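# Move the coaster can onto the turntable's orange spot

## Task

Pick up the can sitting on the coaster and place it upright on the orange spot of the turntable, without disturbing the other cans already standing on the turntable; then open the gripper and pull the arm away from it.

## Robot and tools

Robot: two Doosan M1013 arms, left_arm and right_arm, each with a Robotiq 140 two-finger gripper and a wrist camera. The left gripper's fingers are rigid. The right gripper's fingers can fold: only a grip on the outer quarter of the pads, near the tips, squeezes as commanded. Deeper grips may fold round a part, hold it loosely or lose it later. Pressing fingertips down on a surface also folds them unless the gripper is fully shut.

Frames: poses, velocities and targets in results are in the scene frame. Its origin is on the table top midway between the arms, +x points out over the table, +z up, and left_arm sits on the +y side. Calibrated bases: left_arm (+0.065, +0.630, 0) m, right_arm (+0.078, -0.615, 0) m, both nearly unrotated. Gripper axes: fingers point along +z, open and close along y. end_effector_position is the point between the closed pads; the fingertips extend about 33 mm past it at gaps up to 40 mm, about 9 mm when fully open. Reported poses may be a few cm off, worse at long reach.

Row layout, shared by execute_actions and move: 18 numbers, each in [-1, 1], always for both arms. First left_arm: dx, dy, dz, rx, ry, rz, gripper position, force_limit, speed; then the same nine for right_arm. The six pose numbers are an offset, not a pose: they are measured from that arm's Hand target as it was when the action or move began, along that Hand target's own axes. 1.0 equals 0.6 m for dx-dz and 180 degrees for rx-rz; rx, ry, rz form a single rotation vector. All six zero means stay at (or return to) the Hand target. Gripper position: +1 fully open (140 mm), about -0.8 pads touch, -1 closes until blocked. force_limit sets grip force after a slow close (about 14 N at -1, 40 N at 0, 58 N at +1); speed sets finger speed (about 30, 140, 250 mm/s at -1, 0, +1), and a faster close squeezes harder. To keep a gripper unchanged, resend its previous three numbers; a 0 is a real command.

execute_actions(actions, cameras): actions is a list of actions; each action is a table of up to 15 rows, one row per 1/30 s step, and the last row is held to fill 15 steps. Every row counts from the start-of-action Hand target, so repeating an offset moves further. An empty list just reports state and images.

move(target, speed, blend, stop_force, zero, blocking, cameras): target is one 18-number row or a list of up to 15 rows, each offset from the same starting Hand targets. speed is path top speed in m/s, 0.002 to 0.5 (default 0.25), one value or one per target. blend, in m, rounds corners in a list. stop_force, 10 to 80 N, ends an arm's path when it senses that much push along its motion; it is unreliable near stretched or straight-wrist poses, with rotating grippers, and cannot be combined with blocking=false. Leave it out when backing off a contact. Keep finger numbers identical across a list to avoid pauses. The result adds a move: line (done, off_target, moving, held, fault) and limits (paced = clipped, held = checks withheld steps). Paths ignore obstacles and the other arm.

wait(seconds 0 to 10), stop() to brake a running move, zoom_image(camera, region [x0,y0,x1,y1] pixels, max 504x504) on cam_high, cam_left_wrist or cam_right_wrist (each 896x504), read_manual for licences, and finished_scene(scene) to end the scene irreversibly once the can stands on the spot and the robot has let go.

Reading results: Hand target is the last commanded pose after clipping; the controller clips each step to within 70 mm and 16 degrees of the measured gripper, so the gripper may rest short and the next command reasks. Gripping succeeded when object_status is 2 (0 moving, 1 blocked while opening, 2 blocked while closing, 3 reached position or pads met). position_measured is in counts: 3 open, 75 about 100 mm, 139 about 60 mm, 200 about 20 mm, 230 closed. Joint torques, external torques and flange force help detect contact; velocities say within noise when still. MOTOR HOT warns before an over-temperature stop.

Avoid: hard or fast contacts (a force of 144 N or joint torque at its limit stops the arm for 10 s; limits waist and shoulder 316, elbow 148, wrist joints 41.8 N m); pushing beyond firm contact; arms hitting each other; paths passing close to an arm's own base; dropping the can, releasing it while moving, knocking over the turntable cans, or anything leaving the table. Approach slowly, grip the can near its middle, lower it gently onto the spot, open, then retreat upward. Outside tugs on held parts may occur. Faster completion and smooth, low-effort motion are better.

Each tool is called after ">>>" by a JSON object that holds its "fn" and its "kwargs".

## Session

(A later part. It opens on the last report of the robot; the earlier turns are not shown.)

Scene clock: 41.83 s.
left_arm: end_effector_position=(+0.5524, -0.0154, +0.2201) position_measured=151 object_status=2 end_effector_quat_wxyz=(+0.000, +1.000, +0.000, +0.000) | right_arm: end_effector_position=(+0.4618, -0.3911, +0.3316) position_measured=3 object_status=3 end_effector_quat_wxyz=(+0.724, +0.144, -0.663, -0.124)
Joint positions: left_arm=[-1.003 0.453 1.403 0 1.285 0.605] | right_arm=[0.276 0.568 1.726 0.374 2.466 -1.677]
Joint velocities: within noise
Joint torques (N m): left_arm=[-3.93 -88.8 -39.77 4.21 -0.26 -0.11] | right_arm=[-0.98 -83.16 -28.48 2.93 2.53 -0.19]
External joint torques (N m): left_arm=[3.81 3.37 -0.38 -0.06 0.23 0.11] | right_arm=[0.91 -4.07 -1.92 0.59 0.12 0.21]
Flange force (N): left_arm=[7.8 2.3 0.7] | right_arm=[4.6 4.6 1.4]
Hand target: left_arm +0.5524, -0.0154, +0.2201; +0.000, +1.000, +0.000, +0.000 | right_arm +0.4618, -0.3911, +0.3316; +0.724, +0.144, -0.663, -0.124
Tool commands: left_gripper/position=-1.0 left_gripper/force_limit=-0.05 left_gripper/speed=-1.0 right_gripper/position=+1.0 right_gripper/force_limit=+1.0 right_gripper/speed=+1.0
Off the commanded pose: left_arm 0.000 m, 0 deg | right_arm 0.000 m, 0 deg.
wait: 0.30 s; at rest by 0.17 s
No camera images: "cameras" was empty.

>>> {"fn": "wait", "kwargs": {"seconds": 0.1, "cameras": []}}

>>> {"fn": "execute_actions", "kwargs": {"actions": [[[0,0,0.0001,0,0,0,-1,-0.05,-1,0,0,0,0,0,0,1,1,1],[-0.0001,-0.0001,0.0001,0,0,0,-1,-0.05,-1,0,0,0,0,0,0,1,1,1],[-0.0004,-0.0004,0.0001,0,0,0,-1,-0.05,-1,0,0,0,0,0,0,1,1,1],[-0.0009,-0.0009,0.0001,0,0,0,-1,-0.05,-1,0,0,0,0,0,0,1,1,1],[-0.0018,-0.0018,0.0001,0,0,0,-1,-0.05,-1,0,0,0,0,0,0,1,1,1],[-0.003,-0.0029,0.0001,0,0,0,-1,-0.05,-1,0,0,0,0,0,0,1,1,1],[-0.0045,-0.0044,0.0001,0,0,0,-1,-0.05,-1,0,0,0,0,0,0,1,1,1],[-0.0065,-0.0062,0.0001,0,0,0,-1,-0.05,-1,0,0,0,0,0,0,1,1,1],[-0.0089,-0.0084,0.0001,0,0,0,-1,-0.05,-1,0,0,0,0,0,0,1,1,1],[-0.0117,-0.0109,0.0001,0,0,0,-1,-0.05,-1,0,0,0,0,0,0,1,1,1],[-0.0149,-0.0137,0.0001,0,0,0,-1,-0.05,-1,0,0,0,0,0,0,1,1,1],[-0.0185,-0.0166,0.0001,0,0,0,-1,-0.05,-1,0,0,0,0,0,0,1,1,1],[-0.0225,-0.0197,0.0001,0,0,0,-1,-0.05,-1,0,0,0,0,0,0,1,1,1],[-0.0267,-0.0228,0.0001,0,0,0,-1,-0.05,-1,0,0,0,0,0,0,1,1,1],[-0.031,-0.0259,0.0001,0,0,0,-1,-0.05,-1,0,0,0,0,0,0,1,1,1]],[[-0.0045,-0.003,0.0001,0,0,0,-1,-0.05,-1,0,0,0,0,0,0,1,1,1],[-0.009,-0.006,0.0001,0,0,0,-1,-0.05,-1,0,0,0,0,0,0,1,1,1],[-0.0136,-0.0088,0.0001,0,0,0,-1,-0.05,-1,0,0,0,0,0,0,1,1,1],[-0.0183,-0.0115,0.0001,0,0,0,-1,-0.05,-1,0,0,0,0,0,0,1,1,1],[-0.023,-0.0141,0.0001,0,0,0,-1,-0.05,-1,0,0,0,0,0,0,1,1,1],[-0.0278,-0.0165,0.0001,0,0,0,-1,-0.05,-1,0,0,0,0,0,0,1,1,1],[-0.0327,-0.0189,0.0001,0,0,0,-1,-0.05,-1,0,0,0,0,0,0,1,1,1],[-0.0376,-0.0212,0.0001,0,0,0,-1,-0.05,-1,0,0,0,0,0,0,1,1,1],[-0.0426,-0.0233,0.0001,0,0,0,-1,-0.05,-1,0,0,0,0,0,0,1,1,1],[-0.0476,-0.0253,0.0001,0,0,0,-1,-0.05,-1,0,0,0,0,0,0,1,1,1],[-0.0526,-0.0272,0.0001,0,0,0,-1,-0.05,-1,0,0,0,0,0,0,1,1,1],[-0.0577,-0.029,0.0001,0,0,0,-1,-0.05,-1,0,0,0,0,0,0,1,1,1],[-0.0629,-0.0306,0.0001,0,0,0,-1,-0.05,-1,0,0,0,0,0,0,1,1,1],[-0.068,-0.0321,0.0001,0,0,0,-1,-0.05,-1,0,0,0,0,0,0,1,1,1],[-0.0733,-0.0335,0.0001,0,0,0,-1,-0.05,-1,0,0,0,0,0,0,1,1,1]],[[-0.0053,-0.0013,0.0001,0,0,0,-1,-0.05,-1,0,0,0,0,0,0,1,1,1],[-0.0105,-0.0024,0.0001,0,0,0,-1,-0.05,-1,0,0,0,0,0,0,1,1,1],[-0.0158,-0.0035,0.0001,0,0,0,-1,-0.05,-1,0,0,0,0,0,0,1,1,1],[-0.0211,-0.0044,0.0001,0,0,0,-1,-0.05,-1,0,0,0,0,0,0,1,1,1],[-0.0265,-0.0052,0.0001,0,0,0,-1,-0.05,-1,0,0,0,0,0,0,1,1,1],[-0.0319,-0.0058,0.0001,0,0,0,-1,-0.05,-1,0,0,0,0,0,0,1,1,1],[-0.0372,-0.0063,0.0001,0,0,0,-1,-0.05,-1,0,0,0,0,0,0,1,1,1],[-0.0426,-0.0067,0.0001,0,0,0,-1,-0.05,-1,0,0,0,0,0,0,1,1,1],[-0.048,-0.007,0.0001,0,0,0,-1,-0.05,-1,0,0,0,0,0,0,1,1,1],[-0.0534,-0.0071,0.0001,0,0,0,-1,-0.05,-1,0,0,0,0,0,0,1,1,1],[-0.0588,-0.0071,0.0001,0,0,0,-1,-0.05,-1,0,0,0,0,0,0,1,1,1],[-0.0642,-0.007,0.0001,0,0,0,-1,-0.05,-1,0,0,0,0,0,0,1,1,1],[-0.0696,-0.0068,0.0001,0,0,0,-1,-0.05,-1,0,0,0,0,0,0,1,1,1],[-0.075,-0.0064,0.0001,0,0,0,-1,-0.05,-1,0,0,0,0,0,0,1,1,1],[-0.0804,-0.0059,0.0001,0,0,0,-1,-0.05,-1,0,0,0,0,0,0,1,1,1]],[[-0.0054,0.0006,0.0001,0,0,0,-1,-0.05,-1,0,0,0,0,0,0,1,1,1],[-0.0107,0.0014,0.0001,0,0,0,-1,-0.05,-1,0,0,0,0,0,0,1,1,1],[-0.016,0.0023,0.0001,0,0,0,-1,-0.05,-1,0,0,0,0,0,0,1,1,1],[-0.0213,0.0033,0.0001,0,0,0,-1,-0.05,-1,0,0,0,0,0,0,1,1,1],[-0.0266,0.0044,0.0001,0,0,0,-1,-0.05,-1,0,0,0,0,0,0,1,1,1],[-0.0319,0.0057,0.0001,0,0,0,-1,-0.05,-1,0,0,0,0,0,0,1,1,1],[-0.0371,0.0071,0.0001,0,0,0,-1,-0.05,-1,0,0,0,0,0,0,1,1,1],[-0.0423,0.0086,0.0001,0,0,0,-1,-0.05,-1,0,0,0,0,0,0,1,1,1],[-0.0474,0.0102,0.0001,0,0,0,-1,-0.05,-1,0,0,0,0,0,0,1,1,1],[-0.0525,0.0119,0.0001,0,0,0,-1,-0.05,-1,0,0,0,0,0,0,1,1,1],[-0.0576,0.0138,0.0001,0,0,0,-1,-0.05,-1,0,0,0,0,0,0,1,1,1],[-0.0626,0.0158,0.0001,0,0,0,-1,-0.05,-1,0,0,0,0,0,0,1,1,1],[-0.0676,0.0179,0.0001,0,0,0,-1,-0.05,-1,0,0,0,0,0,0,1,1,1],[-0.0725,0.0201,0.0001,0,0,0,-1,-0.05,-1,0,0,0,0,0,0,1,1,1],[-0.0774,0.0225,0.0001,0,0,0,-1,-0.05,-1,0,0,0,0,0,0,1,1,1]],[[-0.0048,0.0025,0.0001,0,0,0,-1,-0.05,-1,0,0,0,0,0,0,1,1,1],[-0.0096,0.005,0.0001,0,0,0,-1,-0.05,-1,0,0,0,0,0,0,1,1,1],[-0.0142,0.0077,0.0001,0,0,0,-1,-0.05,-1,0,0,0,0,0,0,1,1,1],[-0.0189,0.0105,0.0001,0,0,0,-1,-0.05,-1,0,0,0,0,0,0,1,1,1],[-0.0234,0.0134,0.0001,0,0,0,-1,-0.05,-1,0,0,0,0,0,0,1,1,1],[-0.0279,0.0164,0.0001,0,0,0,-1,-0.05,-1,0,0,0,0,0,0,1,1,1],[-0.0323,0.0195,0.0001,0,0,0,-1,-0.05,-1,0,0,0,0,0,0,1,1,1],[-0.0367,0.0228,0.0001,0,0,0,-1,-0.05,-1,0,0,0,0,0,0,1,1,1],[-0.0409,0.0261,0.0001,0,0,0,-1,-0.05,-1,0,0,0,0,0,0,1,1,1],[-0.0451,0.0295,0.0001,0,0,0,-1,-0.05,-1,0,0,0,0,0,0,1,1,1],[-0.0492,0.033,0.0001,0,0,0,-1,-0.05,-1,0,0,0,0,0,0,1,1,1],[-0.0532,0.0366,0.0001,0,0,0,-1,-0.05,-1,0,0,0,0,0,0,1,1,1],[-0.0571,0.0404,0.0001,0,0,0,-1,-0.05,-1,0,0,0,0,0,0,1,1,1],[-0.0609,0.0442,0.0001,0,0,0,-1,-0.05,-1,0,0,0,0,0,0,1,1,1],[-0.0647,0.048,0.0001,0,0,0,-1,-0.05,-1,0,0,0,0,0,0,1,1,1]],[[-0.0037,0.0039,0.0001,0,0,0,-1,-0.05,-1,0,0,0,0,0,0,1,1,1],[-0.0073,0.0077,0.0001,0,0,0,-1,-0.05,-1,0,0,0,0,0,0,1,1,1],[-0.0107,0.0114,0.0001,0,0,0,-1,-0.05,-1,0,0,0,0,0,0,1,1,1],[-0.0139,0.0148,0.0001,0,0,0,-1,-0.05,-1,0,0,0,0,0,0,1,1,1],[-0.0168,0.0179,0.0001,0,0,0,-1,-0.05,-1,0,0,0,0,0,0,1,1,1],[-0.0193,0.0206,0.0001,0,0,0,-1,-0.05,-1,0,0,0,0,0,0,1,1,1],[-0.0216,0.023,0.0001,0,0,0,-1,-0.05,-1,0,0,0,0,0,0,1,1,1],[-0.0234,0.0249,0.0001,0,0,0,-1,-0.05,-1,0,0,0,0,0,0,1,1,1],[-0.0249,0.0265,0.0001,0,0,0,-1,-0.05,-1,0,0,0,0,0,0,1,1,1],[-0.026,0.0277,0.0001,0,0,0,-1,-0.05,-1,0,0,0,0,0,0,1,1,1],[-0.0268,0.0286,0.0001,0,0,0,-1,-0.05,-1,0,0,0,0,0,0,1,1,1],[-0.0273,0.0291,0.0001,0,0,0,-1,-0.05,-1,0,0,0,0,0,0,1,1,1],[-0.0276,0.0294,0.0001,0,0,0,-1,-0.05,-1,0,0,0,0,0,0,1,1,1],[-0.0277,0.0295,0.0001,0,0,0,-1,-0.05,-1,0,0,0,0,0,0,1,1,1],[-0.0277,0.0295,0.0001,0,0,0,-1,-0.05,-1,0,0,0,0,0,0,1,1,1]]]}}

Scene clock: 44.17 s.
left_arm: end_effector_position=(+0.5524, -0.0154, +0.2201) position_measured=151 object_status=2 end_effector_quat_wxyz=(+0.000, +1.000, +0.000, +0.000) | right_arm: end_effector_position=(+0.4618, -0.3911, +0.3316) position_measured=3 object_status=3 end_effector_quat_wxyz=(+0.724, +0.144, -0.663, -0.124)
Joint positions: left_arm=[-1.003 0.453 1.403 0 1.285 0.605] | right_arm=[0.276 0.568 1.726 0.374 2.466 -1.677]
Joint velocities: within noise
Joint torques (N m): left_arm=[-3.65 -88.64 -40.04 4.07 -0.26 -0.08] | right_arm=[-0.83 -83.21 -28.45 2.96 2.54 -0.18]
External joint torques (N m): left_arm=[3.82 3.23 -0.08 0.09 0.23 0.08] | right_arm=[0.77 -4.55 -2.24 0.6 0.12 0.19]
Flange force (N): left_arm=[7.3 1.6 1.0] | right_arm=[5.2 4.7 1.3]
Hand target: left_arm +0.5524, -0.0154, +0.2201; +0.000, +1.000, +0.000, +0.000 | right_arm +0.4618, -0.3911, +0.3316; +0.724, +0.144, -0.663, -0.124
Tool commands: left_gripper/position=-1.0 left_gripper/force_limit=-0.05 left_gripper/speed=-1.0 right_gripper/position=+1.0 right_gripper/force_limit=+1.0 right_gripper/speed=+1.0
Off the commanded pose: left_arm 0.000 m, 0 deg | right_arm 0.000 m, 0 deg.
wait: 0.10 s; at rest from the start
No camera images: "cameras" was empty.

Scene clock: 47.37 s.
left_arm: end_effector_position=(+0.3397, -0.0361, +0.2197) position_measured=151 object_status=2 end_effector_quat_wxyz=(+0.000, +1.000, +0.000, +0.000) | right_arm: end_effector_position=(+0.4618, -0.3911, +0.3316) position_measured=3 object_status=3 end_effector_quat_wxyz=(+0.724, +0.144, -0.663, -0.124)
Joint positions: left_arm=[-1.264 0.317 1.599 0 1.225 0.344] | right_arm=[0.276 0.568 1.726 0.374 2.466 -1.677]
Joint velocities: within noise
Joint torques (N m): left_arm=[-3.39 -75.19 -39.3 4.03 -0.24 -0.1] | right_arm=[-0.72 -83.54 -28.57 2.97 2.52 -0.19]
External joint torques (N m): left_arm=[3.4 3.72 -0.03 0.05 0.21 0.1] | right_arm=[0.93 -4.18 -2.1 0.58 0.13 0.21]
External joint torques at the end of the 2nd action: left_arm=[1.97 4.98 -0.44 -0.03 0.08 0.44] | right_arm=[0.21 -4.42 -2.02 0.63 0.15 0.18]
External joint torques at the end of the 3rd action: left_arm=[1.62 1.74 0.29 -0.04 0.32 0.01] | right_arm=[0.85 -4.69 -2.12 0.62 0.18 0.19]
External joint torques at the end of the 4th action: left_arm=[3.85 3.97 -0.83 0 0.3 0.22] | right_arm=[0.45 -4.39 -2.05 0.6 0.18 0.2]
External joint torques at the end of the 5th action: left_arm=[3.09 3.37 -0.6 -0.07 0.34 0.22] | right_arm=[0.57 -3.81 -1.97 0.59 0.14 0.19]
Flange force (N): left_arm=[6.8 3.7 1.6] | right_arm=[4.7 4.7 1.1]
Flange force at the end of the 2nd action (N): left_arm=[7.7 5.3 2.0] | right_arm=[5.3 3.9 1.4]
Flange force at the end of the 3rd action (N): left_arm=[3.2 0.7 0.7] | right_arm=[5.4 4.8 1.7]
Flange force at the end of the 4th action (N): left_arm=[9.0 4.4 0.8] | right_arm=[5.2 4.2 1.3]
Flange force at the end of the 5th action (N): left_arm=[7.1 4.2 0.6] | right_arm=[4.5 4.1 0.8]
Hand target: left_arm +0.3397, -0.0361, +0.2197; +0.000, +1.000, +0.000, +0.000 | right_arm +0.4618, -0.3911, +0.3316; +0.724, +0.144, -0.663, -0.124
Off the commanded pose: left_arm 0.000 m, 0 deg | right_arm 0.000 m, 0 deg.
Step readings (end_effector_position of left_arm | right_arm; steps 1 to 15: 1st action; 16 to 30: 2nd action; 31 to 45: 3rd action; 46 to 60: 4th action; 61 to 75: 5th action; 76 to 90: 6th action):
0: (+0.5524, -0.0154, +0.2201) | (+0.4618, -0.3911, +0.3316)
1: (+0.5524, -0.0154, +0.2201) | (+0.4618, -0.3911, +0.3316)
2: (+0.5524, -0.0154, +0.2201) | (+0.4618, -0.3911, +0.3316)
4: (+0.5524, -0.0154, +0.2201) | (+0.4618, -0.3911, +0.3316)
8: (+0.5507, -0.0138, +0.2200) | (+0.4618, -0.3911, +0.3316)
15: (+0.5392, -0.0039, +0.2200) | (+0.4618, -0.3911, +0.3316)
16: (+0.5371, -0.0022, +0.2200) | (+0.4618, -0.3911, +0.3316)
17: (+0.5348, -0.0006, +0.2200) | (+0.4618, -0.3911, +0.3316)
19: (+0.5293, +0.0032, +0.2199) | (+0.4618, -0.3911, +0.3316)
23: (+0.5183, +0.0094, +0.2199) | (+0.4618, -0.3911, +0.3316)
30: (+0.4966, +0.0183, +0.2199) | (+0.4618, -0.3911, +0.3316)
31: (+0.4938, +0.0192, +0.2199) | (+0.4618, -0.3911, +0.3316)
32: (+0.4910, +0.0200, +0.2199) | (+0.4618, -0.3911, +0.3316)
34: (+0.4844, +0.0215, +0.2198) | (+0.4618, -0.3911, +0.3316)
38: (+0.4719, +0.0236, +0.2198) | (+0.4618, -0.3911, +0.3316)
45: (+0.4487, +0.0244, +0.2198) | (+0.4618, -0.3911, +0.3316)
46: (+0.4458, +0.0242, +0.2199) | (+0.4618, -0.3911, +0.3316)
47: (+0.4429, +0.0239, +0.2198) | (+0.4618, -0.3911, +0.3316)
49: (+0.4361, +0.0231, +0.2198) | (+0.4618, -0.3911, +0.3316)
53: (+0.4237, +0.0207, +0.2198) | (+0.4618, -0.3911, +0.3316)
60: (+0.4017, +0.0134, +0.2198) | (+0.4618, -0.3911, +0.3316)
61: (+0.3990, +0.0122, +0.2198) | (+0.4618, -0.3911, +0.3316)
62: (+0.3964, +0.0109, +0.2198) | (+0.4618, -0.3911, +0.3316)
64: (+0.3904, +0.0079, +0.2198) | (+0.4618, -0.3911, +0.3316)
68: (+0.3795, +0.0012, +0.2200) | (+0.4618, -0.3911, +0.3316)
75: (+0.3613, -0.0135, +0.2198) | (+0.4618, -0.3911, +0.3316)
76: (+0.3592, -0.0155, +0.2198) | (+0.4618, -0.3911, +0.3316)
77: (+0.3572, -0.0175, +0.2198) | (+0.4618, -0.3911, +0.3316)
79: (+0.3525, -0.0224, +0.2197) | (+0.4618, -0.3911, +0.3316)
83: (+0.3452, -0.0302, +0.2197) | (+0.4618, -0.3911, +0.3316)
90: (+0.3398, -0.0360, +0.2197) | (+0.4618, -0.3911, +0.3316)
camera_calibration:
cam_left_wrist: T_world_to_cam=[[0.0281521, -0.999594, 0.00436059, -0.0403067], [-0.941931, -0.0250673, 0.33487, 0.250302], [-0.334625, -0.0135347, -0.942254, 0.464664], [0, 0, 0, 1]] pos_world=[0.39239, -0.0277268, 0.354189]
cam_right_wrist: T_world_to_cam=[[-0.0322581, 0.926162, 0.375743, 0.267012], [0.254043, 0.37119, -0.89313, 0.325578], [-0.966655, 0.066644, -0.247259, 0.698015], [0, 0, 0, 1]] pos_world=[0.600642, -0.414666, 0.363046]

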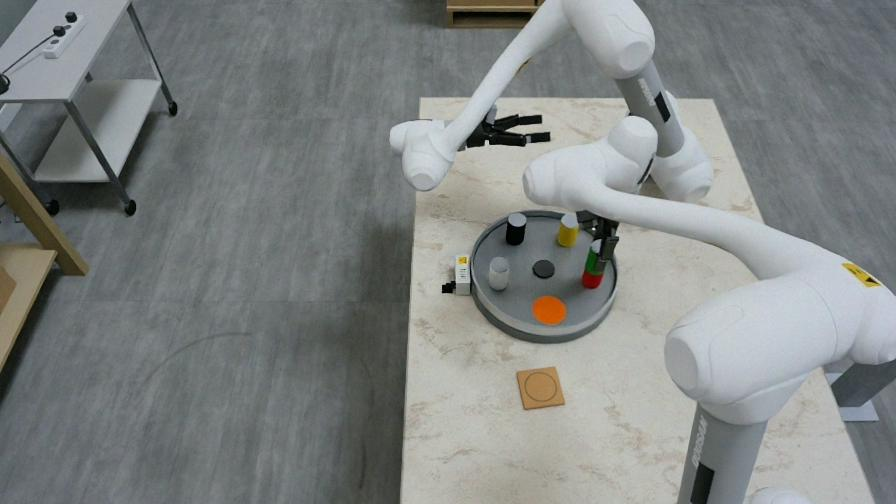

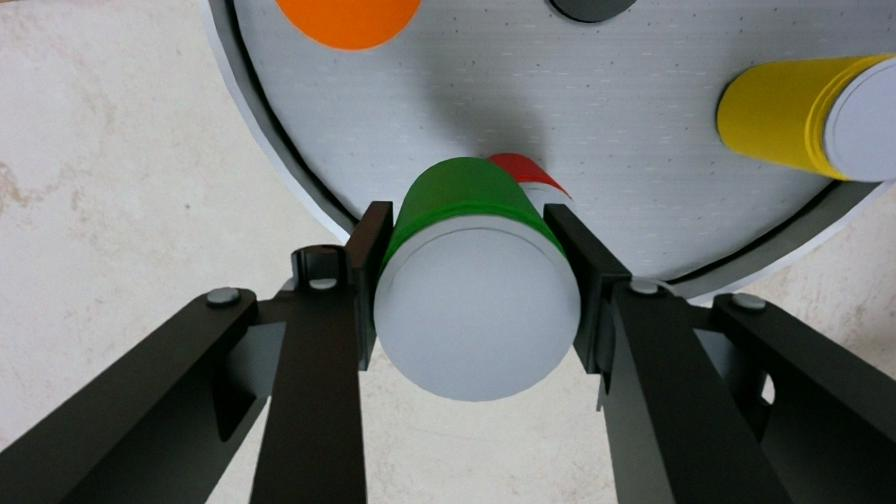

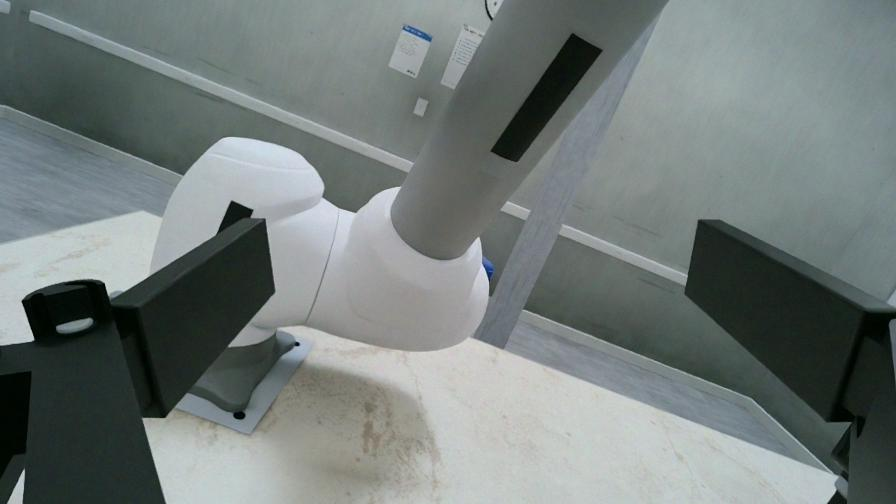

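>>> {"fn": "zoom_image", "kwargs": {"camera": "cam_high", "region": [456, 190, 636, 350]}}

>>> {"fn": "zoom_image", "kwargs": {"camera": "cam_left_wrist", "region": [200, 0, 700, 280]}}

>>> {"fn": "zoom_image", "kwargs": {"camera": "cam_left_wrist", "region": [640, 0, 896, 220]}}

Scaled by 2.800 from the camera's 896x504 image, which has a finer 1280x720 frame.

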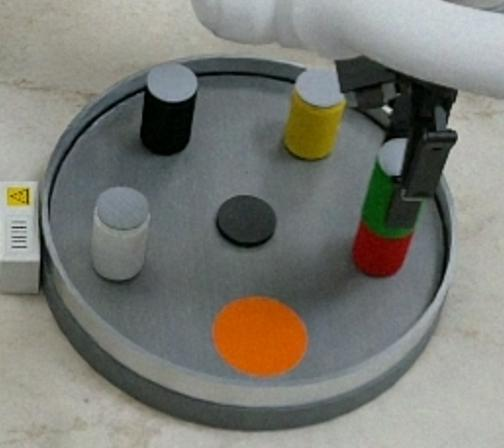

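Scaled by 1.008 from the camera's 896x504 image, which has a finer 1280x720 frame.

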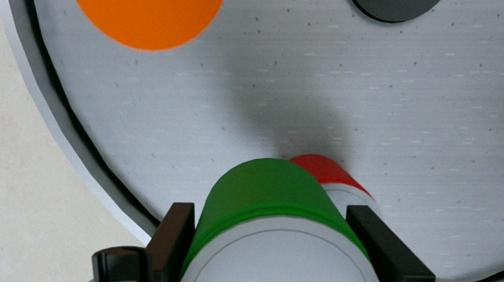

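Scaled by 1.969 from the camera's 896x504 image, which has a finer 1280x720 frame.

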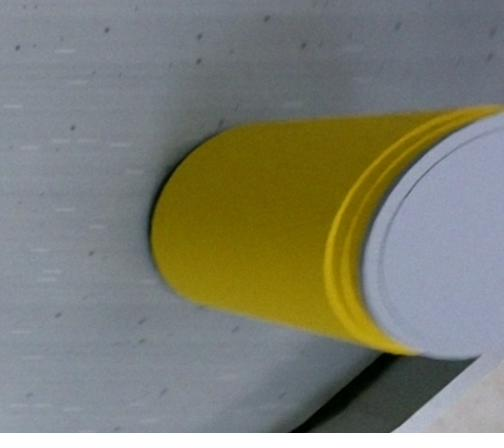

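>>> {"fn": "move", "kwargs": {"target": [0.3547, -0.0343, -0.1838, 0, 0, 0, -1, -0.05, -1, 0, 0, 0, 0, 0, 0, 1, 1, 1], "speed": 0.3, "cameras": ["cam_high", "cam_left_wrist"]}}

Scene clock: 54.30 s.
left_arm: end_effector_position=(+0.5525, -0.0157, +0.3300) position_measured=151 object_status=2 end_effector_quat_wxyz=(+0.000, +1.000, +0.000, +0.000) | right_arm: end_effector_position=(+0.4618, -0.3911, +0.3316) position_measured=3 object_status=3 end_effector_quat_wxyz=(+0.724, +0.144, -0.663, -0.124)
Joint positions: left_arm=[-1.003 0.418 1.254 0 1.469 0.605] | right_arm=[0.276 0.568 1.726 0.374 2.466 -1.677]
Joint velocities: within noise
Joint torques (N m): left_arm=[-3.41 -87.15 -41.57 4.39 -0.28 -0.14] | right_arm=[-0.59 -83.53 -28.33 2.91 2.52 -0.17]
External joint torques (N m): left_arm=[3.18 4.44 0.19 -0.11 0.24 0.14] | right_arm=[1.02 -4.23 -2.24 0.62 0.14 0.19]
Flange force (N): left_arm=[7.7 3.4 0.6] | right_arm=[4.8 5.0 0.9]
Hand target: left_arm +0.5525, -0.0157, +0.3300; +0.000, +1.000, +0.000, +0.000 | right_arm +0.4618, -0.3911, +0.3316; +0.724, +0.144, -0.663, -0.124
Off the commanded pose: left_arm 0.000 m, 0 deg | right_arm 0.000 m, 0 deg.
move: done
camera_calibration:
cam_left_wrist: T_world_to_cam=[[0.0280693, -0.999597, 0.00432571, -0.0262777], [-0.941947, -0.0250015, 0.334831, 0.414322], [-0.334588, -0.013473, -0.942268, 0.640055], [0, 0, 0, 1]] pos_world=[0.605161, -0.00728495, 0.46449]
Images, in order (width x height): cam_high 896x504, cam_left_wrist 896x504.

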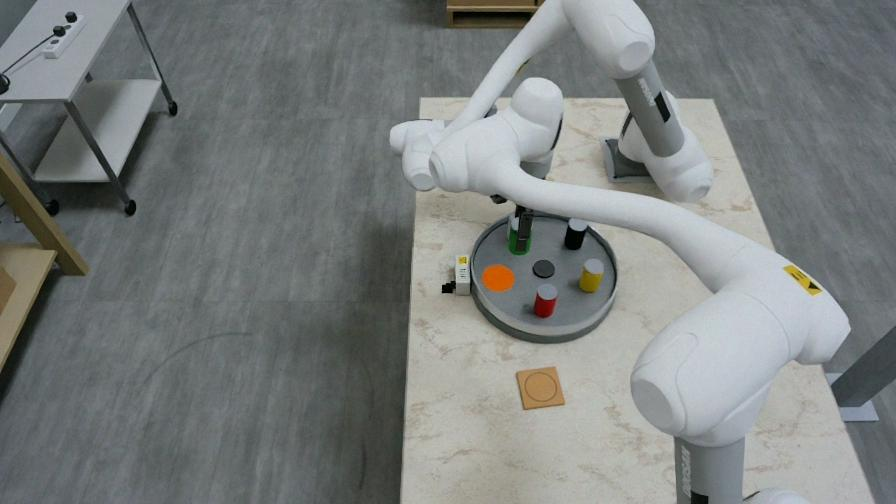

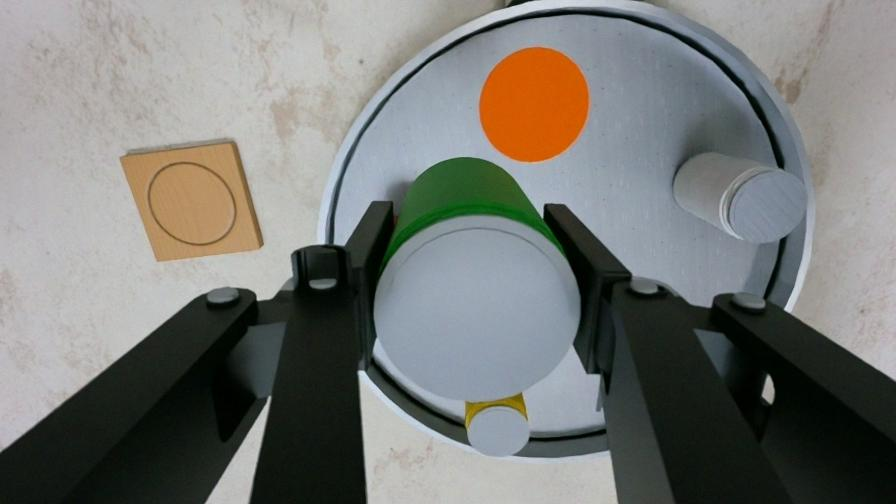

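>>> {"fn": "zoom_image", "kwargs": {"camera": "cam_high", "region": [456, 190, 636, 350]}}

>>> {"fn": "zoom_image", "kwargs": {"camera": "cam_left_wrist", "region": [300, 0, 804, 284]}}

>>> {"fn": "zoom_image", "kwargs": {"camera": "cam_left_wrist", "region": [640, 100, 840, 300]}}

>>> {"fn": "zoom_image", "kwargs": {"camera": "cam_left_wrist", "region": [350, 340, 620, 490]}}

Scaled by 2.800 from the camera's 896x504 image, which has a finer 1280x720 frame.

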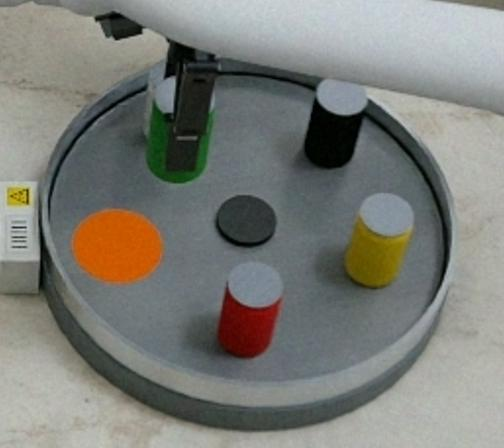

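Scaled by 1.000.

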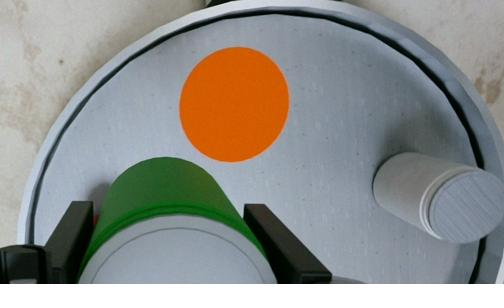

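Scaled by 2.520 from the camera's 896x504 image, which has a finer 1280x720 frame.

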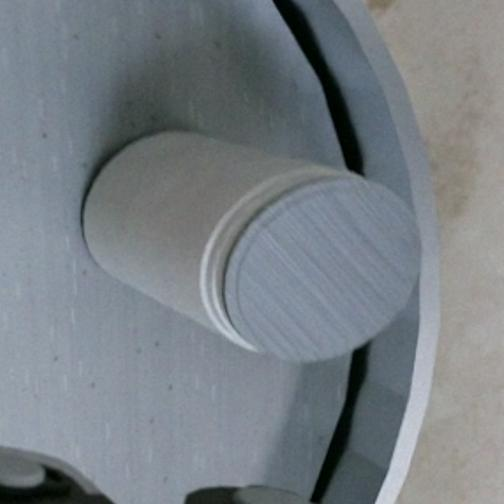

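Scaled by 1.867 from the camera's 896x504 image, which has a finer 1280x720 frame.

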